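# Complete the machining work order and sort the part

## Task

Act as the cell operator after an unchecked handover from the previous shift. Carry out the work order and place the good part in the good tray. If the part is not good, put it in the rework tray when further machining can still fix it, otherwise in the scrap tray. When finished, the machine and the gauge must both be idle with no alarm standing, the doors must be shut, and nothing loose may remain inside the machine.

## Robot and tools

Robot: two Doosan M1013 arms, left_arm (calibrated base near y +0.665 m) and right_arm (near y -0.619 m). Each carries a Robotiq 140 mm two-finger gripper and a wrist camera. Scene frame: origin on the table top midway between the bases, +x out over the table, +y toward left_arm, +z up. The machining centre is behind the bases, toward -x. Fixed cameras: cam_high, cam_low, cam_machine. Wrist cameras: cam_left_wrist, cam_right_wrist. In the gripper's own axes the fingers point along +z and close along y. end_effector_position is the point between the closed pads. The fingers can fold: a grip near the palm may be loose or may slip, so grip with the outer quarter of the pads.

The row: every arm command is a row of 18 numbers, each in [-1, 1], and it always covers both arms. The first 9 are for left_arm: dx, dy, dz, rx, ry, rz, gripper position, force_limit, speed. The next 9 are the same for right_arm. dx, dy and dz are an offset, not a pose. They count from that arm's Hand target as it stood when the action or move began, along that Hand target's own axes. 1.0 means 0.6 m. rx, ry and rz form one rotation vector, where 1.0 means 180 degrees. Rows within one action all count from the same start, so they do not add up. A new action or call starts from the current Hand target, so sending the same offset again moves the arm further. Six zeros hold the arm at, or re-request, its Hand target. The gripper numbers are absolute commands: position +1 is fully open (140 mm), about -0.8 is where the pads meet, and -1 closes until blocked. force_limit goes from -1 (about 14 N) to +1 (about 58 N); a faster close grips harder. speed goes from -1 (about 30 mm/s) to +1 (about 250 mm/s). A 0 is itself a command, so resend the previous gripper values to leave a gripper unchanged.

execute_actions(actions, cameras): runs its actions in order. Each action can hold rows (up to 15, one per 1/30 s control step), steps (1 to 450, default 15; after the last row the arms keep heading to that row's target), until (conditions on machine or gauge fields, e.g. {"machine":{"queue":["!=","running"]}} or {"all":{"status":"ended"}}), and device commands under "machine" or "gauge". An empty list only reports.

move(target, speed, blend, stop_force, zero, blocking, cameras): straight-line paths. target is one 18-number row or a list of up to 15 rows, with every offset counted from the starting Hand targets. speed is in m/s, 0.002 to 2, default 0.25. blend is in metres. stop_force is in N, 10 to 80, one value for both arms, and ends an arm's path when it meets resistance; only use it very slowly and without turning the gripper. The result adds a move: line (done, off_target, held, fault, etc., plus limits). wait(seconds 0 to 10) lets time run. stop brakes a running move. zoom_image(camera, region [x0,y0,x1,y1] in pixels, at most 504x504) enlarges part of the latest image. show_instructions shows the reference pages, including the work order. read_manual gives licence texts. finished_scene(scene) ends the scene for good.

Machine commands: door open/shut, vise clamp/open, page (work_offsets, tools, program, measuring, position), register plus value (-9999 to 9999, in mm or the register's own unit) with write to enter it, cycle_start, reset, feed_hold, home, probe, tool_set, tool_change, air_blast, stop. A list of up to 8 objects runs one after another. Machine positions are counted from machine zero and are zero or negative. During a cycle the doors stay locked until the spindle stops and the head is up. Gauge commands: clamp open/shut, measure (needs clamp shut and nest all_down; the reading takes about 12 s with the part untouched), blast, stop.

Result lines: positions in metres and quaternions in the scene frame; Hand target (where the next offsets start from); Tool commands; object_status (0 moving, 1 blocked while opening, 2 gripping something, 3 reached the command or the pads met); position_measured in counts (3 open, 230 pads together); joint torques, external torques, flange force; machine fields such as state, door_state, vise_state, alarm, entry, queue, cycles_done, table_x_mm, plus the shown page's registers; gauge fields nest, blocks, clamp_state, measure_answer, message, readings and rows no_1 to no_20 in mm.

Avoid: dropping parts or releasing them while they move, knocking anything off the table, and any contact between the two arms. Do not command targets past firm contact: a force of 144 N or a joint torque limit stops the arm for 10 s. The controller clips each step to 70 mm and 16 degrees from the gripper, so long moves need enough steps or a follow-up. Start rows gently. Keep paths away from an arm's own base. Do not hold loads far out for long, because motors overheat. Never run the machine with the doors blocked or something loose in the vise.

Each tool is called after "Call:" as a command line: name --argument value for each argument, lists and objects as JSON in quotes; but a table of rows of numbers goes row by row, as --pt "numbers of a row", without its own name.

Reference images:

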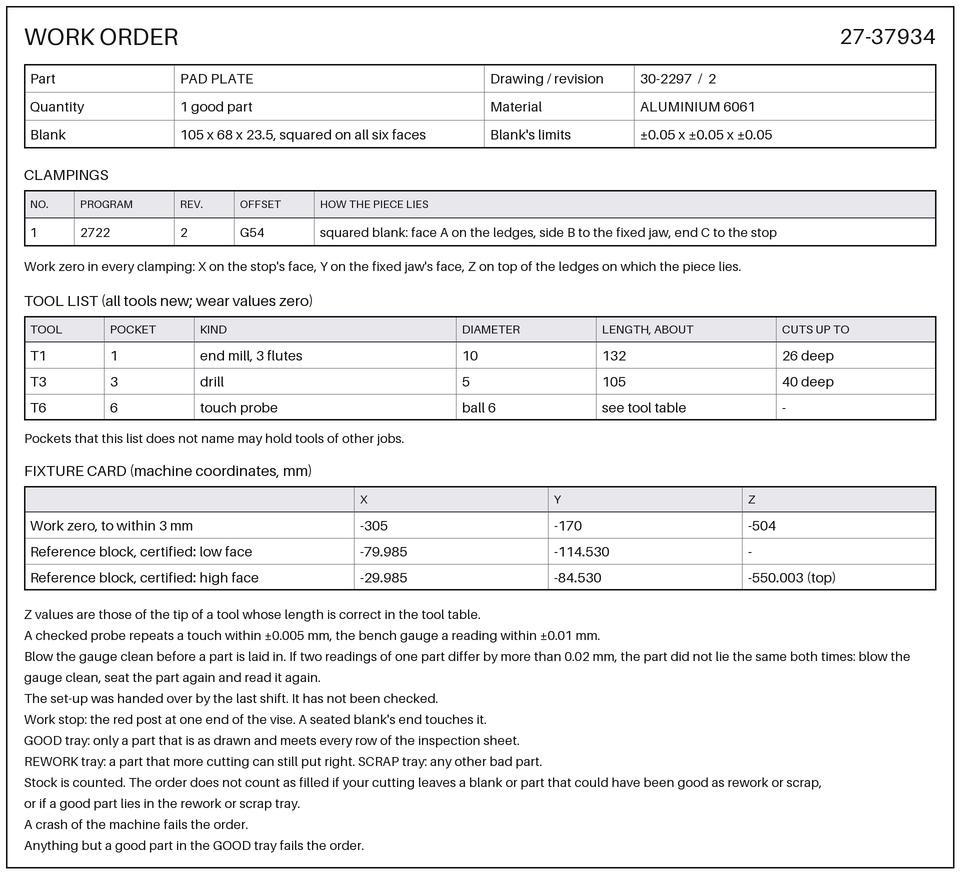

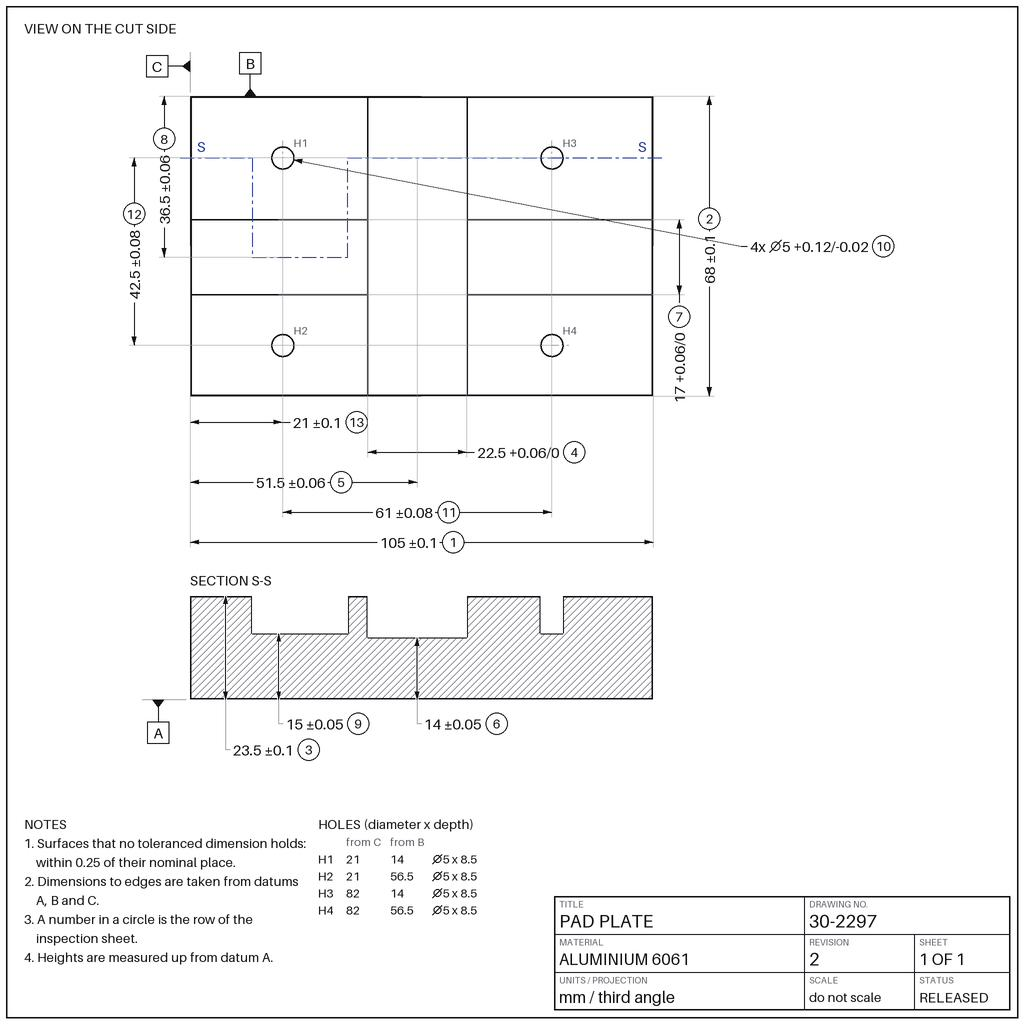

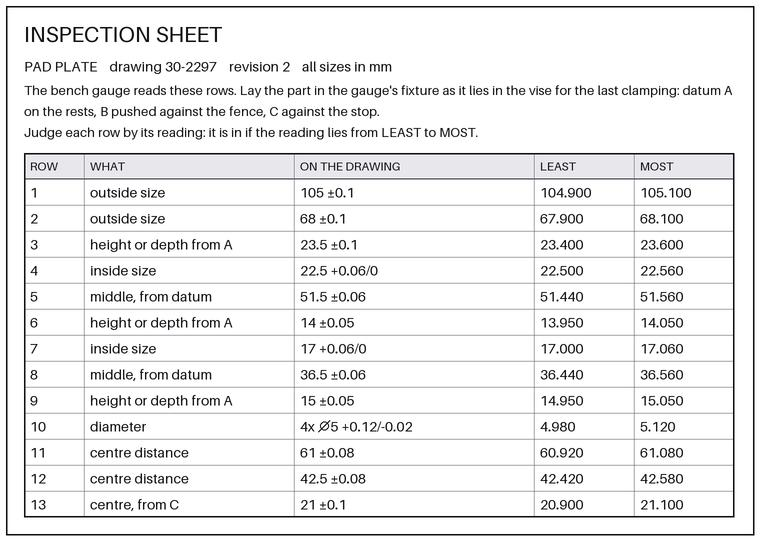

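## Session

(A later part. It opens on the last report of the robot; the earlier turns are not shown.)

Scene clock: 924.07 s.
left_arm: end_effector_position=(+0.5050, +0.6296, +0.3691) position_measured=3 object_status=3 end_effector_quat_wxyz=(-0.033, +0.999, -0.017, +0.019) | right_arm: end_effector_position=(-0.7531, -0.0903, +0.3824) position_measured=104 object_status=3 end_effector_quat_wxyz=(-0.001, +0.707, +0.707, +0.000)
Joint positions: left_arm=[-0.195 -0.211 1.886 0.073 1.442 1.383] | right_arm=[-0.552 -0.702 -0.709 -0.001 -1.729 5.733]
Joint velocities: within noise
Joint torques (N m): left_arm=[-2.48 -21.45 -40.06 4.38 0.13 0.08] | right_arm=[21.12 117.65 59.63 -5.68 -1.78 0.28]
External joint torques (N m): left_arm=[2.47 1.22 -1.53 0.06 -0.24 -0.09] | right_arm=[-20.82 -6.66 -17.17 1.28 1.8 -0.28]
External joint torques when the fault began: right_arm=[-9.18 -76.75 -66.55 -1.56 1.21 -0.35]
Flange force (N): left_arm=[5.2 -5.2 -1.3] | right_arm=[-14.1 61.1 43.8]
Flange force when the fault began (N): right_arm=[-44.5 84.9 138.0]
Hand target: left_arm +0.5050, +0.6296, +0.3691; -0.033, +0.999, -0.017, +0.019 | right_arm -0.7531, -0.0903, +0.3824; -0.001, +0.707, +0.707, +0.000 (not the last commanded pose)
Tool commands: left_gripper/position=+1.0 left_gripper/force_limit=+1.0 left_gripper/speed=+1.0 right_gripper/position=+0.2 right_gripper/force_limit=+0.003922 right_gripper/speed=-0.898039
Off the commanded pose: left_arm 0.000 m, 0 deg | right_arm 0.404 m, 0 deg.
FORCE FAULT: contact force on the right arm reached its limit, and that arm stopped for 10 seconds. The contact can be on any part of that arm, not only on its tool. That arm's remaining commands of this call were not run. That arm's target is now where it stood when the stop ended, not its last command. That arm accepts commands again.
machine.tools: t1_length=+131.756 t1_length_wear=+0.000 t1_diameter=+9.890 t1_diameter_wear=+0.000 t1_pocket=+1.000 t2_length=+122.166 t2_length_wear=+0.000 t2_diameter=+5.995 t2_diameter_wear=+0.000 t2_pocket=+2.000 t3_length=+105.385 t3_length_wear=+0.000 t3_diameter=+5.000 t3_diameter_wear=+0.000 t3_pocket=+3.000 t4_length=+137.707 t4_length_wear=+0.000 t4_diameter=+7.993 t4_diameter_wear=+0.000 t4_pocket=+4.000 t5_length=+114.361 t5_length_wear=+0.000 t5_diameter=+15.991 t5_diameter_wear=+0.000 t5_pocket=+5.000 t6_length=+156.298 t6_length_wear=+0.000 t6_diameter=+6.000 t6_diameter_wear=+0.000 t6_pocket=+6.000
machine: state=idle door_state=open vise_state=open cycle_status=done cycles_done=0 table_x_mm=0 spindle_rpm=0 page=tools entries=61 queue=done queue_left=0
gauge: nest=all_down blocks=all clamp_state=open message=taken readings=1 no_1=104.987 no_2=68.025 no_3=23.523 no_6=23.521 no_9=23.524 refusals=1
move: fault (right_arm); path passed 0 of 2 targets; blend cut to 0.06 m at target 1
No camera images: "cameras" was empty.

Call:
execute_actions --actions '[]'

Call:
zoom_image --camera "cam_low" --region '[120, 10, 480, 260]'

Call:
zoom_image --camera "cam_high" --region '[270, 0, 630, 250]'

Scene clock: 933.57 s.
left_arm: end_effector_position=(+0.5050, +0.6296, +0.3691) position_measured=3 object_status=3 end_effector_quat_wxyz=(-0.033, +0.999, -0.017, +0.019) | right_arm: end_effector_position=(-0.7531, -0.0903, +0.3824) position_measured=104 object_status=3 end_effector_quat_wxyz=(-0.001, +0.707, +0.707, +0.000)
Joint positions: left_arm=[-0.195 -0.211 1.886 0.073 1.442 1.383] | right_arm=[-0.552 -0.702 -0.709 -0.001 -1.729 5.733]
Joint velocities: within noise
Joint torques (N m): left_arm=[-2.18 -21.7 -40.02 4.43 0.18 0.07] | right_arm=[19.26 118.63 60.15 -5.58 -1.67 0.32]
External joint torques (N m): left_arm=[2.15 1.51 -1.57 0 -0.29 -0.07] | right_arm=[-18.85 -8.88 -18.1 1.23 1.7 -0.32]
Flange force (N): left_arm=[5.6 -4.5 -1.3] | right_arm=[-14.9 58.7 45.1]
Hand target: left_arm +0.5050, +0.6296, +0.3691; -0.033, +0.999, -0.017, +0.019 | right_arm -0.7531, -0.0903, +0.3824; -0.001, +0.707, +0.707, +0.000 (not the last commanded pose)
Tool commands: left_gripper/position=+1.0 left_gripper/force_limit=+1.0 left_gripper/speed=+1.0 right_gripper/position=+0.2 right_gripper/force_limit=+0.003922 right_gripper/speed=-0.898039
Off the commanded pose: left_arm 0.000 m, 0 deg | right_arm 0.404 m, 0 deg.
machine.tools: t1_length=+131.756 t1_length_wear=+0.000 t1_diameter=+9.890 t1_diameter_wear=+0.000 t1_pocket=+1.000 t2_length=+122.166 t2_length_wear=+0.000 t2_diameter=+5.995 t2_diameter_wear=+0.000 t2_pocket=+2.000 t3_length=+105.385 t3_length_wear=+0.000 t3_diameter=+5.000 t3_diameter_wear=+0.000 t3_pocket=+3.000 t4_length=+137.707 t4_length_wear=+0.000 t4_diameter=+7.993 t4_diameter_wear=+0.000 t4_pocket=+4.000 t5_length=+114.361 t5_length_wear=+0.000 t5_diameter=+15.991 t5_diameter_wear=+0.000 t5_pocket=+5.000 t6_length=+156.298 t6_length_wear=+0.000 t6_diameter=+6.000 t6_diameter_wear=+0.000 t6_pocket=+6.000
machine: state=idle door_state=open vise_state=open cycle_status=done cycles_done=0 table_x_mm=0 spindle_rpm=0 page=tools entries=61 queue=done queue_left=0
gauge: nest=all_down blocks=all clamp_state=open message=taken readings=1 no_1=104.987 no_2=68.025 no_3=23.523 no_6=23.521 no_9=23.524 refusals=1
camera_calibration:
cam_right_wrist: T_world_to_cam=[[0.999884, -0.0149303, 0.00291246, 0.75818], [-0.0150064, -0.93679, 0.349571, -0.227347], [-0.00249084, -0.349574, -0.936905, 0.469952], [0, 0, 0, 1]] pos_world=[-0.760334, -0.0373738, 0.517567]

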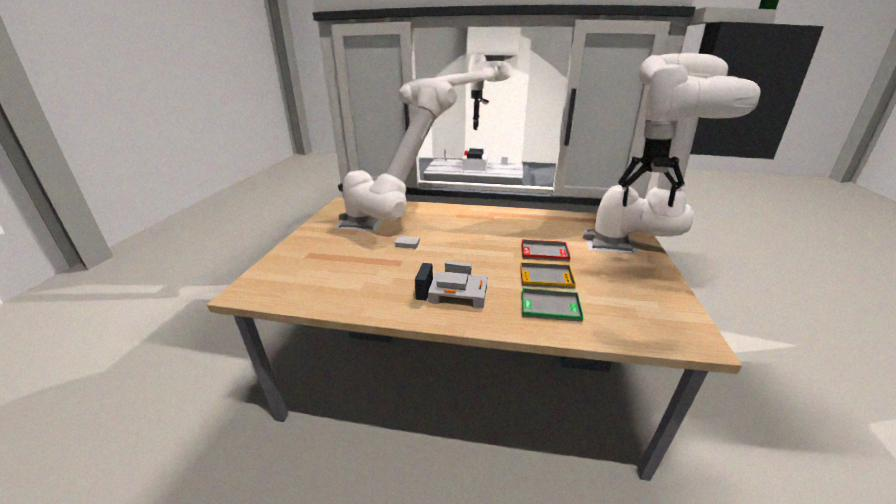

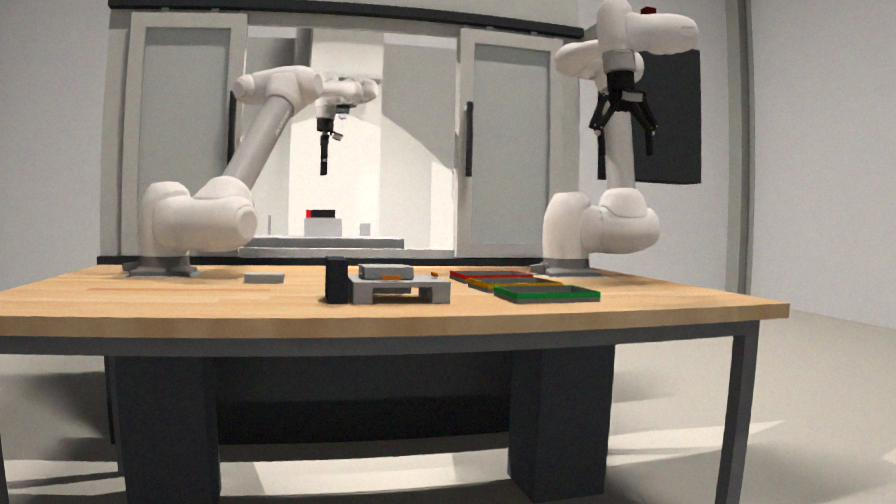

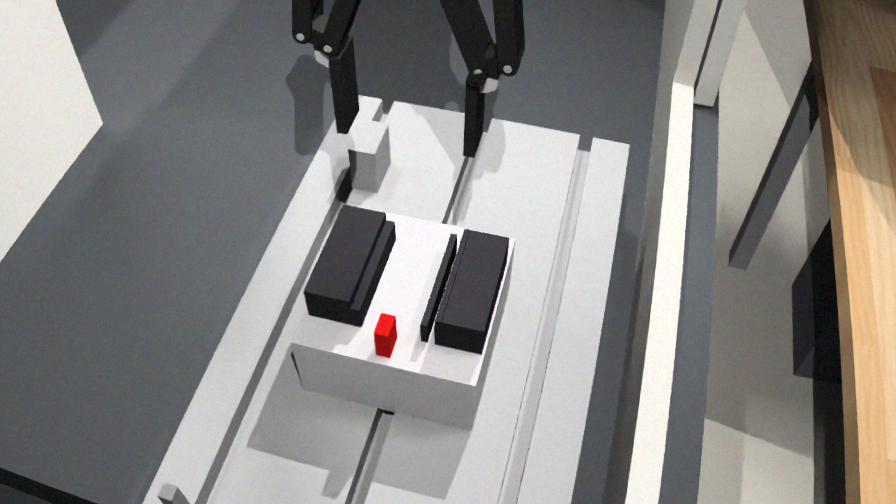

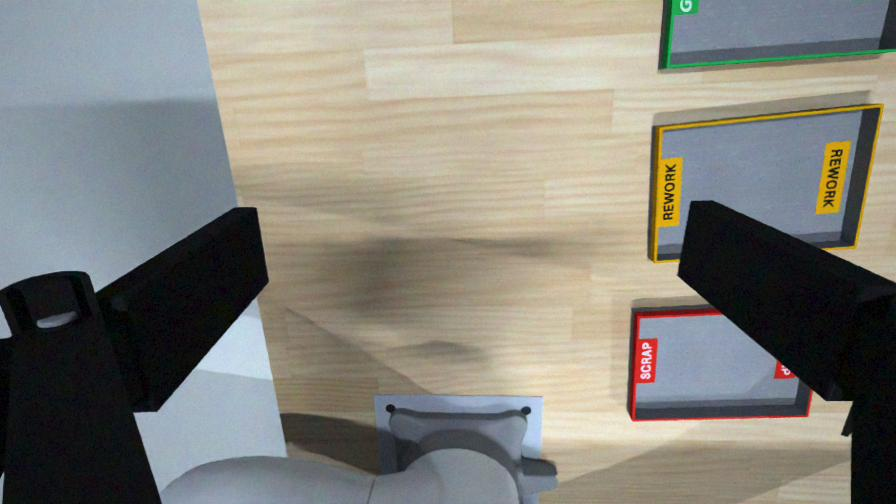

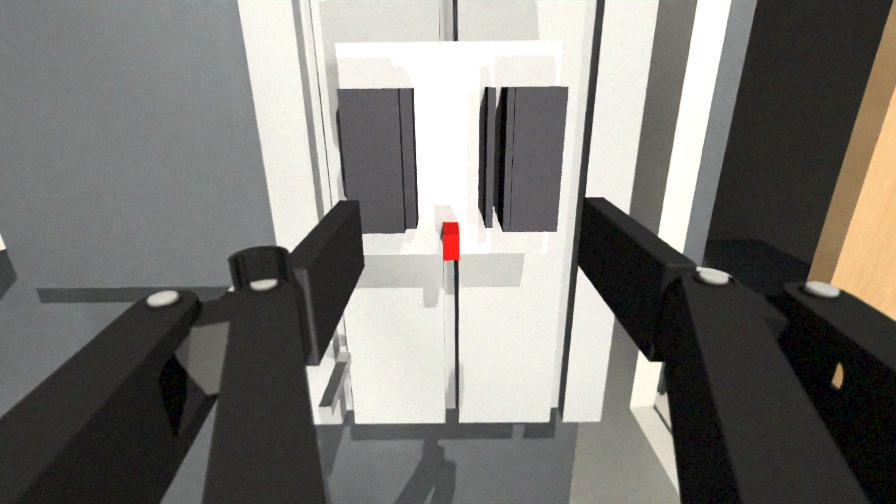

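Scaled by 1.400.

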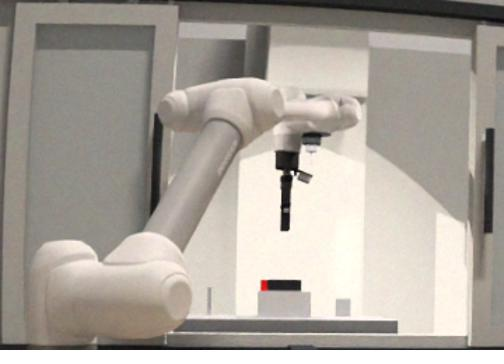

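Scaled by 1.400.

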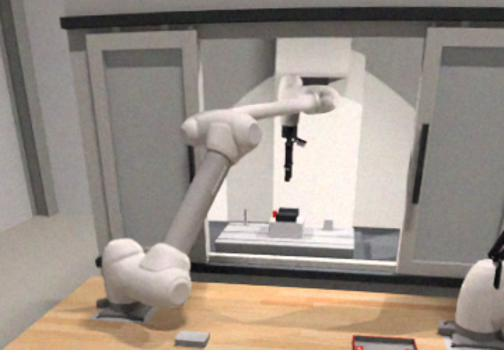

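Call:
move --pt "0 0 0 0 0 0 1 1 1 0 0 0.07 0 0 0 0.2 0 -0.9" --pt "0 0 0 0 0 0 1 1 1 0 0.4 0.07 0 0 0 0.2 0 -0.9" --pt "0 0 0 0 0 0 1 1 1 0.017 0.672 -0.063 0 0 0 0.2 0 -0.9" --speed '[0.1,0.2,0.25]' --blend '[0,0.05,0]' --cameras '["cam_low"]'

Scene clock: 945.40 s.
left_arm: end_effector_position=(+0.5050, +0.6296, +0.3691) position_measured=3 object_status=3 end_effector_quat_wxyz=(-0.033, +0.999, -0.017, +0.019) | right_arm: end_effector_position=(-0.3499, -0.0802, +0.4196) position_measured=104 object_status=3 end_effector_quat_wxyz=(-0.001, +0.707, +0.707, +0.000)
Joint positions: left_arm=[-0.195 -0.211 1.886 0.073 1.442 1.383] | right_arm=[-0.893 -0.17 -1.422 0 -1.548 5.392]
Joint velocities: within noise
Joint torques (N m): left_arm=[-2.49 -21.8 -39.93 4.37 0.21 0.08] | right_arm=[-4.09 57.44 44.07 -4.42 0.28 0.25]
External joint torques (N m): left_arm=[2.39 1.6 -1.73 0.07 -0.33 -0.09] | right_arm=[4.31 3.65 -1.09 -0.01 -0.25 -0.25]
Flange force (N): left_arm=[6.1 -5.0 -1.4] | right_arm=[-10.3 -0.1 1.3]
Hand target: left_arm +0.5050, +0.6296, +0.3691; -0.033, +0.999, -0.017, +0.019 | right_arm -0.3498, -0.0802, +0.4196; -0.001, +0.707, +0.707, +0.000
Off the commanded pose: left_arm 0.000 m, 0 deg | right_arm 0.000 m, 0 deg.
machine.tools: t1_length=+131.756 t1_length_wear=+0.000 t1_diameter=+9.890 t1_diameter_wear=+0.000 t1_pocket=+1.000 t2_length=+122.166 t2_length_wear=+0.000 t2_diameter=+5.995 t2_diameter_wear=+0.000 t2_pocket=+2.000 t3_length=+105.385 t3_length_wear=+0.000 t3_diameter=+5.000 t3_diameter_wear=+0.000 t3_pocket=+3.000 t4_length=+137.707 t4_length_wear=+0.000 t4_diameter=+7.993 t4_diameter_wear=+0.000 t4_pocket=+4.000 t5_length=+114.361 t5_length_wear=+0.000 t5_diameter=+15.991 t5_diameter_wear=+0.000 t5_pocket=+5.000 t6_length=+156.298 t6_length_wear=+0.000 t6_diameter=+6.000 t6_diameter_wear=+0.000 t6_pocket=+6.000
machine: state=idle door_state=open vise_state=open cycle_status=done cycles_done=0 table_x_mm=0 spindle_rpm=0 page=tools entries=61 queue=done queue_left=0
gauge: nest=all_down blocks=all clamp_state=open message=taken readings=1 no_1=104.987 no_2=68.025 no_3=23.523 no_6=23.521 no_9=23.524 refusals=1
move: done
Images, in order (width x height): cam_low 896x504.

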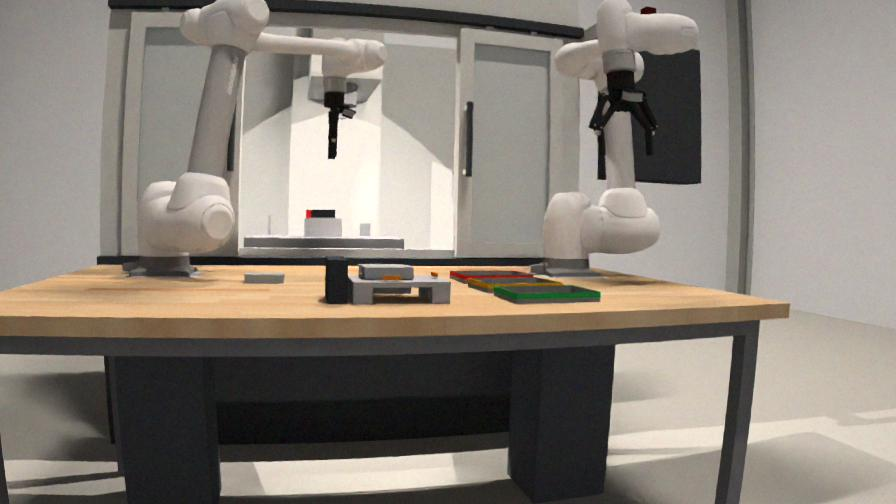

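Back to the gauge.

Call:
move --target '[0,0,0,0,0,0,1,1,1,0.033,0.917,0.033,0,0,0,0.2,0,-0.9]' --speed 0.35 --cameras '[]'

Call:
move --target '[0,0,0,0,0,0,1,1,1,0.068,0.7,0.333,0,0,0,0.2,0,-0.9]' --speed 0.3 --cameras '["cam_right_wrist"]'

Scene clock: 953.57 s.
left_arm: end_effector_position=(+0.5050, +0.6296, +0.3691) position_measured=3 object_status=3 end_effector_quat_wxyz=(-0.033, +0.999, -0.017, +0.019) | right_arm: end_effector_position=(+0.2003, -0.0604, +0.3991) position_measured=104 object_status=3 end_effector_quat_wxyz=(-0.001, +0.707, +0.707, +0.000)
Joint positions: left_arm=[-0.195 -0.211 1.886 0.073 1.442 1.383] | right_arm=[-1.792 -0.035 -1.609 0.002 -1.497 4.493]
Joint velocities: within noise
Joint torques (N m): left_arm=[-2.3 -21.91 -40.12 4.38 0.2 0.07] | right_arm=[-4.11 44.37 44.03 -4.36 0 0.22]
External joint torques (N m): left_arm=[2.41 1.7 -1.45 0.06 -0.31 -0.07] | right_arm=[4.18 2.34 -1.31 0.01 0.04 -0.22]
Flange force (N): left_arm=[5.9 -5.1 -1.0] | right_arm=[-4.2 -8.3 2.0]
Hand target: left_arm +0.5050, +0.6296, +0.3691; -0.033, +0.999, -0.017, +0.019 | right_arm +0.2003, -0.0604, +0.3990; -0.001, +0.707, +0.707, +0.000
Off the commanded pose: left_arm 0.000 m, 0 deg | right_arm 0.000 m, 0 deg.
machine.tools: t1_length=+131.756 t1_length_wear=+0.000 t1_diameter=+9.890 t1_diameter_wear=+0.000 t1_pocket=+1.000 t2_length=+122.166 t2_length_wear=+0.000 t2_diameter=+5.995 t2_diameter_wear=+0.000 t2_pocket=+2.000 t3_length=+105.385 t3_length_wear=+0.000 t3_diameter=+5.000 t3_diameter_wear=+0.000 t3_pocket=+3.000 t4_length=+137.707 t4_length_wear=+0.000 t4_diameter=+7.993 t4_diameter_wear=+0.000 t4_pocket=+4.000 t5_length=+114.361 t5_length_wear=+0.000 t5_diameter=+15.991 t5_diameter_wear=+0.000 t5_pocket=+5.000 t6_length=+156.298 t6_length_wear=+0.000 t6_diameter=+6.000 t6_diameter_wear=+0.000 t6_pocket=+6.000
machine: state=idle door_state=open vise_state=open cycle_status=done cycles_done=0 table_x_mm=0 spindle_rpm=0 page=tools entries=61 queue=done queue_left=0
gauge: nest=all_down blocks=all clamp_state=open message=taken readings=1 no_1=104.987 no_2=68.025 no_3=23.523 no_6=23.521 no_9=23.524 refusals=1
move: done
No camera images: "cameras" was empty.

Scene clock: 955.67 s.
left_arm: end_effector_position=(+0.5050, +0.6296, +0.3691) position_measured=3 object_status=3 end_effector_quat_wxyz=(-0.033, +0.999, -0.017, +0.019) | right_arm: end_effector_position=(+0.6200, -0.0193, +0.1987) position_measured=104 object_status=3 end_effector_quat_wxyz=(-0.001, +0.707, +0.707, +0.000)
Joint positions: left_arm=[-0.195 -0.211 1.886 0.073 1.442 1.383] | right_arm=[-2.3 -0.502 -1.368 0.002 -1.271 3.984]
Joint velocities: within noise
Joint torques (N m): left_arm=[-2.21 -21.65 -40.15 4.38 0.22 0.08] | right_arm=[-2.97 88.32 42.14 -4.12 0.05 0.2]
External joint torques (N m): left_arm=[2.2 1.29 -1.61 0.08 -0.33 -0.08] | right_arm=[3.02 3.1 -1.49 -0.01 -0.03 -0.2]
Flange force (N): left_arm=[5.3 -4.6 -1.3] | right_arm=[-3.9 -8.5 0.1]
Hand target: left_arm +0.5050, +0.6296, +0.3691; -0.033, +0.999, -0.017, +0.019 | right_arm +0.6200, -0.0193, +0.1987; -0.001, +0.707, +0.707, +0.000
Off the commanded pose: left_arm 0.000 m, 0 deg | right_arm 0.000 m, 0 deg.
machine.tools: t1_length=+131.756 t1_length_wear=+0.000 t1_diameter=+9.890 t1_diameter_wear=+0.000 t1_pocket=+1.000 t2_length=+122.166 t2_length_wear=+0.000 t2_diameter=+5.995 t2_diameter_wear=+0.000 t2_pocket=+2.000 t3_length=+105.385 t3_length_wear=+0.000 t3_diameter=+5.000 t3_diameter_wear=+0.000 t3_pocket=+3.000 t4_length=+137.707 t4_length_wear=+0.000 t4_diameter=+7.993 t4_diameter_wear=+0.000 t4_pocket=+4.000 t5_length=+114.361 t5_length_wear=+0.000 t5_diameter=+15.991 t5_diameter_wear=+0.000 t5_pocket=+5.000 t6_length=+156.298 t6_length_wear=+0.000 t6_diameter=+6.000 t6_diameter_wear=+0.000 t6_pocket=+6.000
machine: state=idle door_state=open vise_state=open cycle_status=done cycles_done=0 table_x_mm=0 spindle_rpm=0 page=tools entries=61 queue=done queue_left=0
gauge: nest=all_down blocks=all clamp_state=open message=taken readings=1 no_1=104.987 no_2=68.025 no_3=23.523 no_6=23.521 no_9=23.524 refusals=1
move: done
camera_calibration:
cam_right_wrist: T_world_to_cam=[[0.999884, -0.0149292, 0.00291203, -0.613167], [-0.0150052, -0.93679, 0.349571, -0.0761084], [-0.00249084, -0.349574, -0.936905, 0.326048], [0, 0, 0, 1]] pos_world=[0.612766, 0.0335262, 0.333867]
Images, in order (width x height): cam_right_wrist 896x504.

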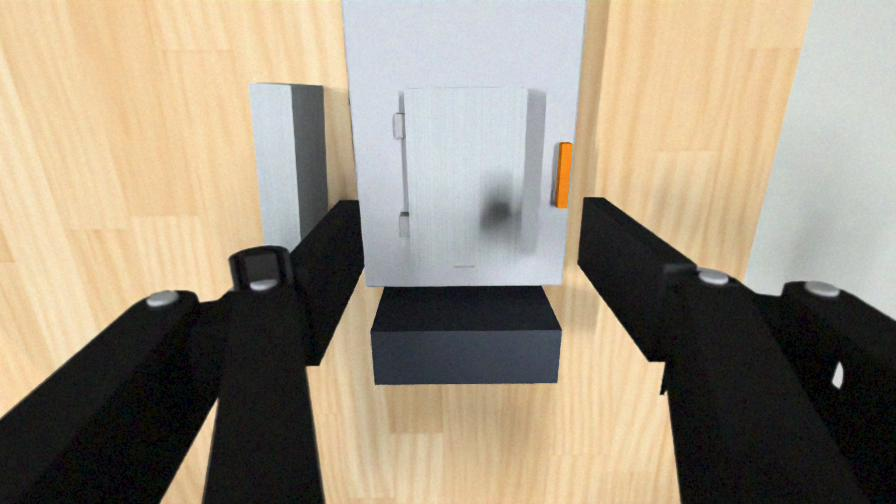

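Call:
move --target '[0,0,0,0,0,0,1,1,1,0.0005,0.0005,0.172,0,0,0,0.2,0,-0.9]' --speed 0.12 --cameras '[]'

Call:
execute_actions --actions '[{"rows":[[0,0,0,0,0,0,1,1,1,0,0,0,0,0,0,-1,0,-1]],"steps":70}]' --cameras '["cam_right_wrist"]'

Call:
move --pt "0 0 0 0 0 0 1 1 1 0 0 -0.35 0 0 0 -1 0 -1" --pt "0 0 0 0 0 0 1 1 1 -0.068 -0.7 -0.505 0 0 0 -1 0 -1" --speed '[0.2,0.3]' --blend '[0.05,0]' --cameras '["cam_right_wrist"]'

Call:
move --target '[0,0,0,0,0,0,1,1,1,-0.033,-0.917,-0.033,0,0,0,-1,0,-1]' --speed 0.3 --cameras '["cam_low"]'

Scene clock: 971.03 s.
left_arm: end_effector_position=(+0.5050, +0.6296, +0.3691) position_measured=3 object_status=3 end_effector_quat_wxyz=(-0.033, +0.999, -0.017, +0.019) | right_arm: end_effector_position=(+0.6202, -0.0188, +0.0956) position_measured=104 object_status=3 end_effector_quat_wxyz=(-0.001, +0.707, +0.707, +0.000)
Joint positions: left_arm=[-0.195 -0.211 1.886 0.073 1.442 1.383] | right_arm=[-2.3 -0.565 -1.465 0.002 -1.111 3.984]
Joint velocities: within noise
Joint torques (N m): left_arm=[-2.45 -21.54 -40.03 4.4 0.16 0.07] | right_arm=[-3.85 90.62 39.78 -3.94 0.4 0.28]
External joint torques (N m): left_arm=[2.51 1.41 -1.49 0.04 -0.28 -0.07] | right_arm=[3.85 4.63 -1.45 0.04 -0.38 -0.28]
Flange force (N): left_arm=[5.5 -5.3 -1.2] | right_arm=[-4.2 -10.1 -2.7]
Hand target: left_arm +0.5050, +0.6296, +0.3691; -0.033, +0.999, -0.017, +0.019 | right_arm +0.6202, -0.0188, +0.0955; -0.001, +0.707, +0.707, +0.000
Off the commanded pose: left_arm 0.000 m, 0 deg | right_arm 0.000 m, 0 deg.
machine.tools: t1_length=+131.756 t1_length_wear=+0.000 t1_diameter=+9.890 t1_diameter_wear=+0.000 t1_pocket=+1.000 t2_length=+122.166 t2_length_wear=+0.000 t2_diameter=+5.995 t2_diameter_wear=+0.000 t2_pocket=+2.000 t3_length=+105.385 t3_length_wear=+0.000 t3_diameter=+5.000 t3_diameter_wear=+0.000 t3_pocket=+3.000 t4_length=+137.707 t4_length_wear=+0.000 t4_diameter=+7.993 t4_diameter_wear=+0.000 t4_pocket=+4.000 t5_length=+114.361 t5_length_wear=+0.000 t5_diameter=+15.991 t5_diameter_wear=+0.000 t5_pocket=+5.000 t6_length=+156.298 t6_length_wear=+0.000 t6_diameter=+6.000 t6_diameter_wear=+0.000 t6_pocket=+6.000
machine: state=idle door_state=open vise_state=open cycle_status=done cycles_done=0 table_x_mm=0 spindle_rpm=0 page=tools entries=61 queue=done queue_left=0
gauge: nest=all_down blocks=all clamp_state=open message=taken readings=1 no_1=104.987 no_2=68.025 no_3=23.523 no_6=23.521 no_9=23.524 refusals=1
move: done
No camera images: "cameras" was empty.

Scene clock: 973.57 s.
left_arm: end_effector_position=(+0.5050, +0.6296, +0.3691) position_measured=3 object_status=3 end_effector_quat_wxyz=(-0.033, +0.999, -0.017, +0.019) | right_arm: end_effector_position=(+0.6202, -0.0188, +0.0955) position_measured=129 object_status=2 end_effector_quat_wxyz=(-0.001, +0.707, +0.707, +0.000)
Joint positions: left_arm=[-0.195 -0.211 1.886 0.073 1.442 1.383] | right_arm=[-2.3 -0.565 -1.465 0.002 -1.111 3.984]
Joint velocities: within noise
Joint torques (N m): left_arm=[-2.52 -21.81 -39.96 4.37 0.19 0.08] | right_arm=[25.63 69.45 13.18 7.65 -7.99 -0.02]
External joint torques (N m): left_arm=[2.64 1.5 -1.68 0.08 -0.3 -0.09] | right_arm=[-25.68 25.9 25.2 -11.56 8.01 0.02]
Flange force (N): left_arm=[6.0 -5.6 -1.4] | right_arm=[-9.2 33.8 -26.7]
Hand target: left_arm +0.5050, +0.6296, +0.3691; -0.033, +0.999, -0.017, +0.019 | right_arm +0.6202, -0.0188, +0.0955; -0.001, +0.707, +0.707, +0.000
Off the commanded pose: left_arm 0.000 m, 0 deg | right_arm 0.000 m, 0 deg.
machine.tools: t1_length=+131.756 t1_length_wear=+0.000 t1_diameter=+9.890 t1_diameter_wear=+0.000 t1_pocket=+1.000 t2_length=+122.166 t2_length_wear=+0.000 t2_diameter=+5.995 t2_diameter_wear=+0.000 t2_pocket=+2.000 t3_length=+105.385 t3_length_wear=+0.000 t3_diameter=+5.000 t3_diameter_wear=+0.000 t3_pocket=+3.000 t4_length=+137.707 t4_length_wear=+0.000 t4_diameter=+7.993 t4_diameter_wear=+0.000 t4_pocket=+4.000 t5_length=+114.361 t5_length_wear=+0.000 t5_diameter=+15.991 t5_diameter_wear=+0.000 t5_pocket=+5.000 t6_length=+156.298 t6_length_wear=+0.000 t6_diameter=+6.000 t6_diameter_wear=+0.000 t6_pocket=+6.000
machine: state=idle door_state=open vise_state=open cycle_status=done cycles_done=0 table_x_mm=0 spindle_rpm=0 page=tools entries=61 queue=done queue_left=0
gauge: nest=all_down blocks=all clamp_state=open message=taken readings=1 no_1=104.987 no_2=68.025 no_3=23.523 no_6=23.521 no_9=23.524 refusals=1
camera_calibration:
cam_right_wrist: T_world_to_cam=[[0.999884, -0.0149303, 0.00291246, -0.613059], [-0.0150064, -0.93679, 0.349571, -0.0395256], [-0.00249084, -0.349574, -0.936905, 0.229441], [0, 0, 0, 1]] pos_world=[0.612966, 0.0340262, 0.230567]
Images, in order (width x height): cam_right_wrist 896x504.

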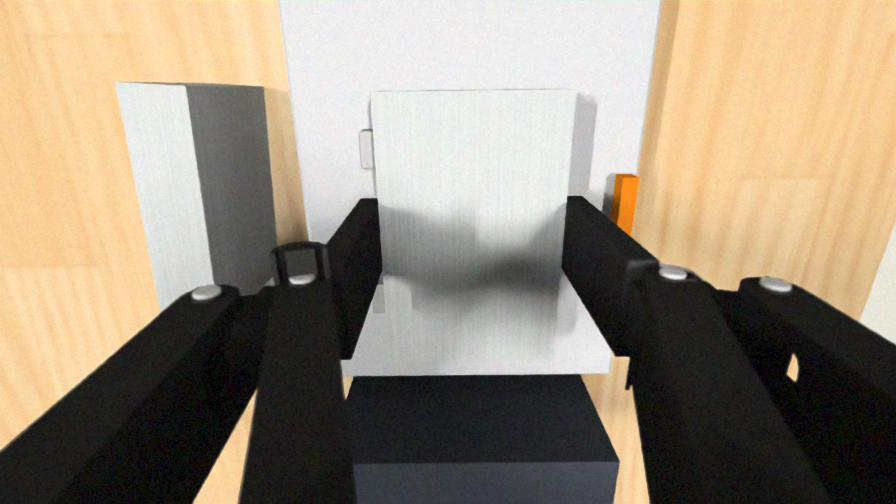

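Scene clock: 976.57 s.
left_arm: end_effector_position=(+0.5050, +0.6296, +0.3691) position_measured=3 object_status=3 end_effector_quat_wxyz=(-0.033, +0.999, -0.017, +0.019) | right_arm: end_effector_position=(+0.2007, -0.0601, +0.3990) position_measured=129 object_status=2 end_effector_quat_wxyz=(-0.001, +0.707, +0.707, +0.000)
Joint positions: left_arm=[-0.195 -0.211 1.886 0.073 1.442 1.383] | right_arm=[-1.793 -0.035 -1.608 0.002 -1.497 4.492]
Joint velocities: within noise
Joint torques (N m): left_arm=[-2.43 -21.57 -40.1 4.33 0.2 0.08] | right_arm=[-2.58 46.59 46.63 -4.33 -0.05 0.24]
External joint torques (N m): left_arm=[2.48 1.35 -1.45 0.11 -0.3 -0.08] | right_arm=[2.59 -0.1 -3.93 -0.03 0.1 -0.24]
Flange force (N): left_arm=[5.3 -5.3 -1.1] | right_arm=[-5.3 -5.7 6.7]
Hand target: left_arm +0.5050, +0.6296, +0.3691; -0.033, +0.999, -0.017, +0.019 | right_arm +0.2006, -0.0601, +0.3990; -0.001, +0.707, +0.707, +0.000
Off the commanded pose: left_arm 0.000 m, 0 deg | right_arm 0.000 m, 0 deg.
machine.tools: t1_length=+131.756 t1_length_wear=+0.000 t1_diameter=+9.890 t1_diameter_wear=+0.000 t1_pocket=+1.000 t2_length=+122.166 t2_length_wear=+0.000 t2_diameter=+5.995 t2_diameter_wear=+0.000 t2_pocket=+2.000 t3_length=+105.385 t3_length_wear=+0.000 t3_diameter=+5.000 t3_diameter_wear=+0.000 t3_pocket=+3.000 t4_length=+137.707 t4_length_wear=+0.000 t4_diameter=+7.993 t4_diameter_wear=+0.000 t4_pocket=+4.000 t5_length=+114.361 t5_length_wear=+0.000 t5_diameter=+15.991 t5_diameter_wear=+0.000 t5_pocket=+5.000 t6_length=+156.298 t6_length_wear=+0.000 t6_diameter=+6.000 t6_diameter_wear=+0.000 t6_pocket=+6.000
machine: state=idle door_state=open vise_state=open cycle_status=done cycles_done=0 table_x_mm=0 spindle_rpm=0 page=tools entries=61 queue=done queue_left=0
gauge: nest=all_up blocks=free clamp_state=open message=taken readings=1 no_1=104.987 no_2=68.025 no_3=23.523 no_6=23.521 no_9=23.524 refusals=1
move: done
camera_calibration:
cam_right_wrist: T_world_to_cam=[[0.999884, -0.0149648, 0.00282027, -0.195059], [-0.0150063, -0.936757, 0.34966, -0.190652], [-0.00259069, -0.349662, -0.936872, 0.49831], [0, 0, 0, 1]] pos_world=[0.193466, -0.0072737, 0.534067]
Images, in order (width x height): cam_right_wrist 896x504.

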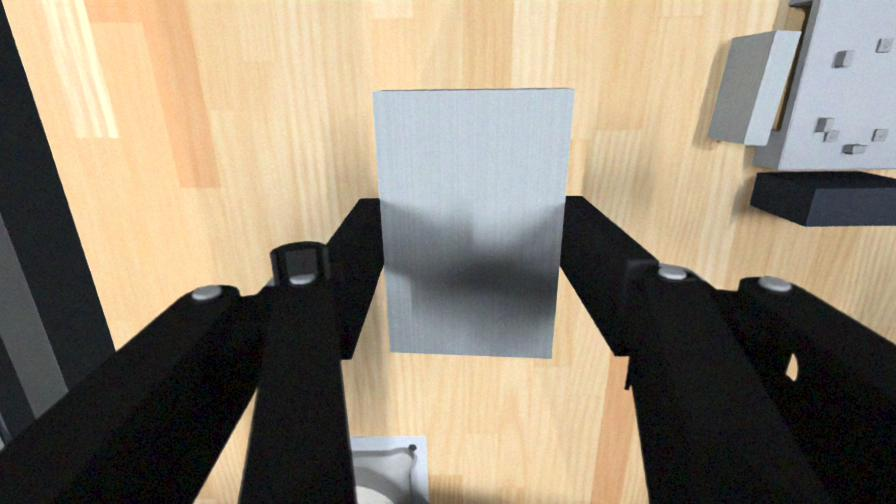

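Scene clock: 978.93 s.
left_arm: end_effector_position=(+0.5050, +0.6296, +0.3691) position_measured=3 object_status=3 end_effector_quat_wxyz=(-0.033, +0.999, -0.017, +0.019) | right_arm: end_effector_position=(-0.3495, -0.0799, +0.4197) position_measured=129 object_status=2 end_effector_quat_wxyz=(-0.001, +0.707, +0.707, +0.000)
Joint positions: left_arm=[-0.195 -0.211 1.886 0.073 1.442 1.383] | right_arm=[-0.893 -0.17 -1.422 0 -1.548 5.391]
Joint velocities: within noise
Joint torques (N m): left_arm=[-2.39 -21.89 -40.15 4.35 0.17 0.09] | right_arm=[-6.09 60.35 46.93 -4.38 -0.05 0.27]
External joint torques (N m): left_arm=[2.48 1.7 -1.42 0.09 -0.28 -0.09] | right_arm=[6.08 1.34 -3.84 -0.06 0.07 -0.27]
Flange force (N): left_arm=[5.9 -5.2 -1.0] | right_arm=[-13.3 -1.1 6.8]
Hand target: left_arm +0.5050, +0.6296, +0.3691; -0.033, +0.999, -0.017, +0.019 | right_arm -0.3495, -0.0799, +0.4196; -0.001, +0.707, +0.707, +0.000
Off the commanded pose: left_arm 0.000 m, 0 deg | right_arm 0.000 m, 0 deg.
machine.tools: t1_length=+131.756 t1_length_wear=+0.000 t1_diameter=+9.890 t1_diameter_wear=+0.000 t1_pocket=+1.000 t2_length=+122.166 t2_length_wear=+0.000 t2_diameter=+5.995 t2_diameter_wear=+0.000 t2_pocket=+2.000 t3_length=+105.385 t3_length_wear=+0.000 t3_diameter=+5.000 t3_diameter_wear=+0.000 t3_pocket=+3.000 t4_length=+137.707 t4_length_wear=+0.000 t4_diameter=+7.993 t4_diameter_wear=+0.000 t4_pocket=+4.000 t5_length=+114.361 t5_length_wear=+0.000 t5_diameter=+15.991 t5_diameter_wear=+0.000 t5_pocket=+5.000 t6_length=+156.298 t6_length_wear=+0.000 t6_diameter=+6.000 t6_diameter_wear=+0.000 t6_pocket=+6.000
machine: state=idle door_state=open vise_state=open cycle_status=done cycles_done=0 table_x_mm=0 spindle_rpm=0 page=tools entries=61 queue=done queue_left=0
gauge: nest=all_up blocks=free clamp_state=open message=taken readings=1 no_1=104.987 no_2=68.025 no_3=23.523 no_6=23.521 no_9=23.524 refusals=1
move: done
Images, in order (width x height): cam_low 896x504.

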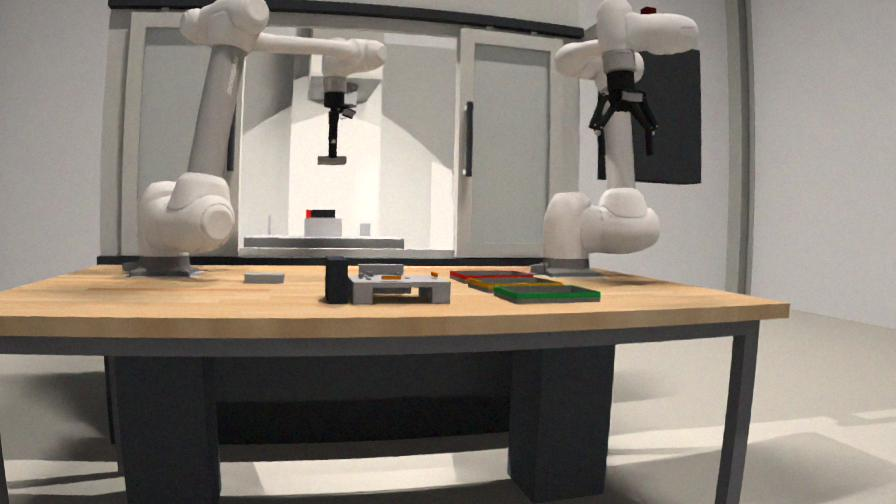

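Call:
move --pt "0 0 0 0 0 0 1 1 1 0.003 -0.33 0.14 0 0 0 -1 0 -1" --pt "0 0 0 0 0 0 1 1 1 0.0057 -0.68 0.2 0 0 0 -1 0 -1" --speed 0.2 --blend '[0.03,0]' --cameras '["cam_right_wrist","cam_machine"]'

Scene clock: 994.93 s.
left_arm: end_effector_position=(+0.5050, +0.6296, +0.3691) position_measured=3 object_status=3 end_effector_quat_wxyz=(-0.033, +0.999, -0.017, +0.019) | right_arm: end_effector_position=(-0.7577, -0.0762, +0.3003) position_measured=129 object_status=2 end_effector_quat_wxyz=(-0.001, +0.707, +0.707, +0.000)
Joint positions: left_arm=[-0.195 -0.211 1.886 0.073 1.442 1.383] | right_arm=[-0.562 -0.712 -0.839 -0.001 -1.588 5.723]
Joint velocities: within noise
Joint torques (N m): left_arm=[-2.45 -21.63 -40.09 4.36 0.23 0.11] | right_arm=[-3.57 110.28 46.82 -4.43 0.06 0.24]
External joint torques (N m): left_arm=[2.52 1.39 -1.51 0.08 -0.34 -0.11] | right_arm=[3.77 2.12 -3.8 -0.03 -0.04 -0.24]
Flange force (N): left_arm=[5.5 -5.3 -1.1] | right_arm=[-13.6 13.6 7.0]
Hand target: left_arm +0.5050, +0.6296, +0.3691; -0.033, +0.999, -0.017, +0.019 | right_arm -0.7577, -0.0762, +0.3002; -0.001, +0.707, +0.707, +0.000
Off the commanded pose: left_arm 0.000 m, 0 deg | right_arm 0.000 m, 0 deg.
machine.tools: t1_length=+131.756 t1_length_wear=+0.000 t1_diameter=+9.890 t1_diameter_wear=+0.000 t1_pocket=+1.000 t2_length=+122.166 t2_length_wear=+0.000 t2_diameter=+5.995 t2_diameter_wear=+0.000 t2_pocket=+2.000 t3_length=+105.385 t3_length_wear=+0.000 t3_diameter=+5.000 t3_diameter_wear=+0.000 t3_pocket=+3.000 t4_length=+137.707 t4_length_wear=+0.000 t4_diameter=+7.993 t4_diameter_wear=+0.000 t4_pocket=+4.000 t5_length=+114.361 t5_length_wear=+0.000 t5_diameter=+15.991 t5_diameter_wear=+0.000 t5_pocket=+5.000 t6_length=+156.298 t6_length_wear=+0.000 t6_diameter=+6.000 t6_diameter_wear=+0.000 t6_pocket=+6.000
machine: state=idle door_state=open vise_state=open cycle_status=done cycles_done=0 table_x_mm=0 spindle_rpm=0 page=tools entries=61 queue=done queue_left=0
gauge: nest=all_up blocks=free clamp_state=open message=taken readings=1 no_1=104.987 no_2=68.025 no_3=23.523 no_6=23.521 no_9=23.524 refusals=1
move: done
camera_calibration:
cam_right_wrist: T_world_to_cam=[[0.999884, -0.0149644, 0.00281843, 0.763268], [-0.0150054, -0.936789, 0.349572, -0.185567], [-0.00259084, -0.349574, -0.936905, 0.397745], [0, 0, 0, 1]] pos_world=[-0.764934, -0.0233739, 0.435367]
Images, in order (width x height): cam_machine 896x504, cam_right_wrist 896x504.

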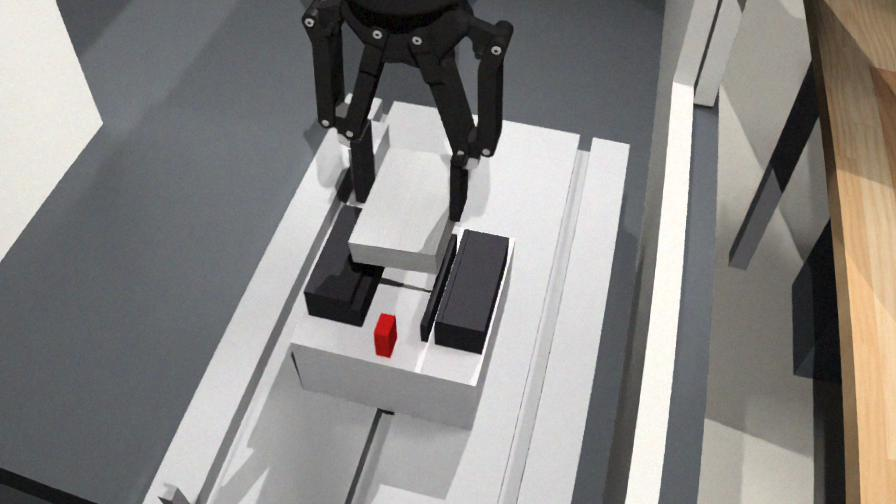

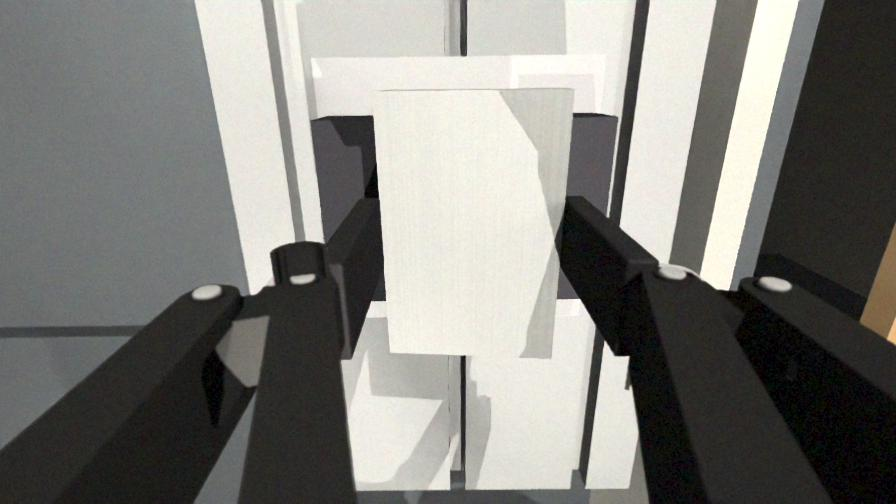

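Call:
move --target '[0,0,0,0,0,0,1,1,1,0,0,0.042,0,0,0,-1,0,-1]' --speed 0.05 --cameras '["cam_machine","cam_low"]'

Call:
zoom_image --camera "cam_machine" --region '[250, 120, 560, 400]'

Scene clock: 1005.43 s.
left_arm: end_effector_position=(+0.5050, +0.6296, +0.3691) position_measured=3 object_status=3 end_effector_quat_wxyz=(-0.033, +0.999, -0.017, +0.019) | right_arm: end_effector_position=(-0.7578, -0.0762, +0.2751) position_measured=129 object_status=2 end_effector_quat_wxyz=(-0.001, +0.707, +0.707, +0.000)
Joint positions: left_arm=[-0.195 -0.211 1.886 0.073 1.442 1.383] | right_arm=[-0.562 -0.712 -0.884 -0.001 -1.543 5.723]
Joint velocities: within noise
Joint torques (N m): left_arm=[-2.44 -21.3 -39.99 4.38 0.18 0.07] | right_arm=[-3.39 110.7 46.74 -4.43 -0.19 0.29]
External joint torques (N m): left_arm=[2.6 0.98 -1.62 0.07 -0.3 -0.08] | right_arm=[3.78 0.7 -4 0.02 0.22 -0.29]
Flange force (N): left_arm=[5.0 -5.6 -1.4] | right_arm=[-12.2 11.5 7.1]
Hand target: left_arm +0.5050, +0.6296, +0.3691; -0.033, +0.999, -0.017, +0.019 | right_arm -0.7578, -0.0762, +0.2750; -0.001, +0.707, +0.707, +0.000
Off the commanded pose: left_arm 0.000 m, 0 deg | right_arm 0.000 m, 0 deg.
machine.tools: t1_length=+131.756 t1_length_wear=+0.000 t1_diameter=+9.890 t1_diameter_wear=+0.000 t1_pocket=+1.000 t2_length=+122.166 t2_length_wear=+0.000 t2_diameter=+5.995 t2_diameter_wear=+0.000 t2_pocket=+2.000 t3_length=+105.385 t3_length_wear=+0.000 t3_diameter=+5.000 t3_diameter_wear=+0.000 t3_pocket=+3.000 t4_length=+137.707 t4_length_wear=+0.000 t4_diameter=+7.993 t4_diameter_wear=+0.000 t4_pocket=+4.000 t5_length=+114.361 t5_length_wear=+0.000 t5_diameter=+15.991 t5_diameter_wear=+0.000 t5_pocket=+5.000 t6_length=+156.298 t6_length_wear=+0.000 t6_diameter=+6.000 t6_diameter_wear=+0.000 t6_pocket=+6.000
machine: state=idle door_state=open vise_state=open cycle_status=done cycles_done=0 table_x_mm=0 spindle_rpm=0 page=tools entries=61 queue=done queue_left=0
gauge: nest=all_up blocks=free clamp_state=open message=taken readings=1 no_1=104.987 no_2=68.025 no_3=23.523 no_6=23.521 no_9=23.524 refusals=1
move: done
Images, in order (width x height): cam_low 896x504, cam_machine 896x504.

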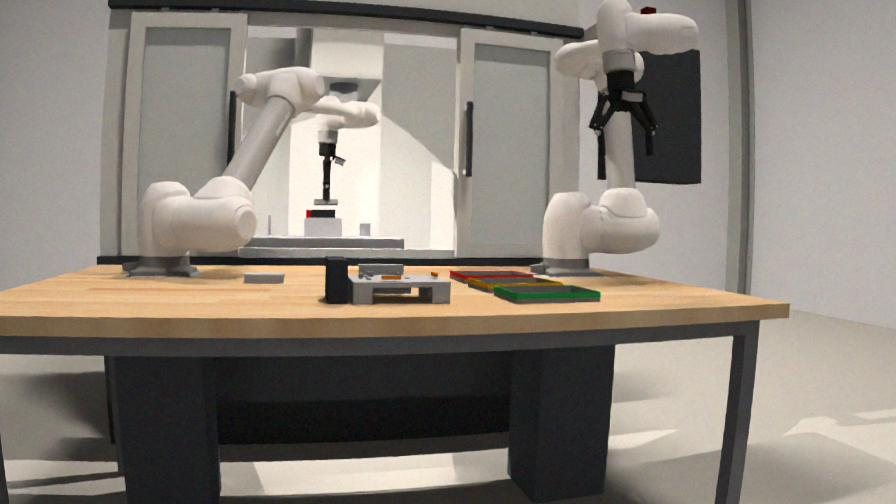

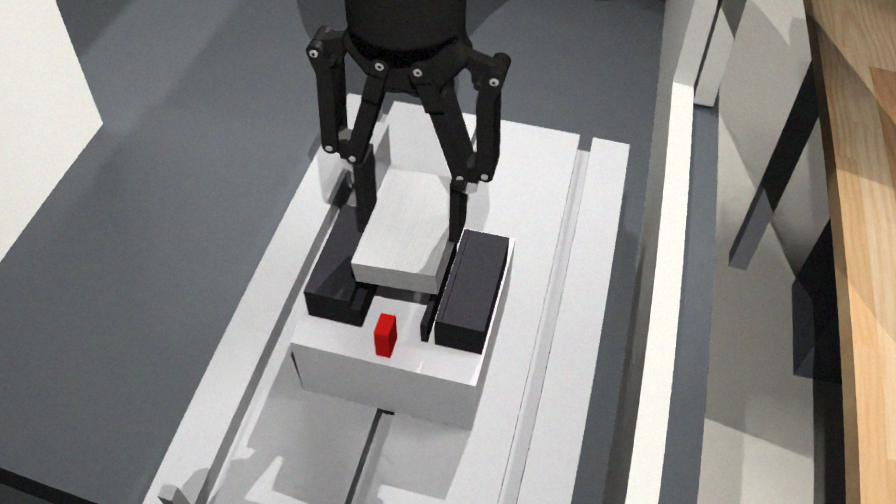

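Scaled by 1.626.

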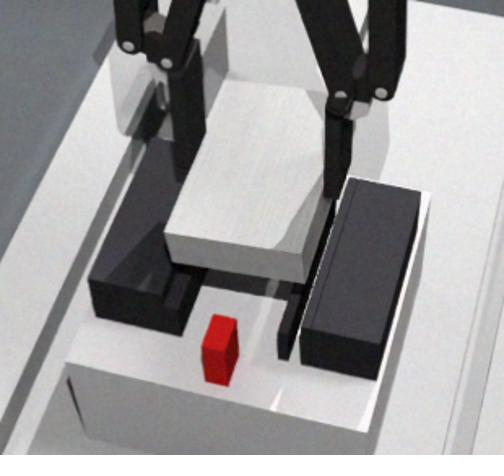

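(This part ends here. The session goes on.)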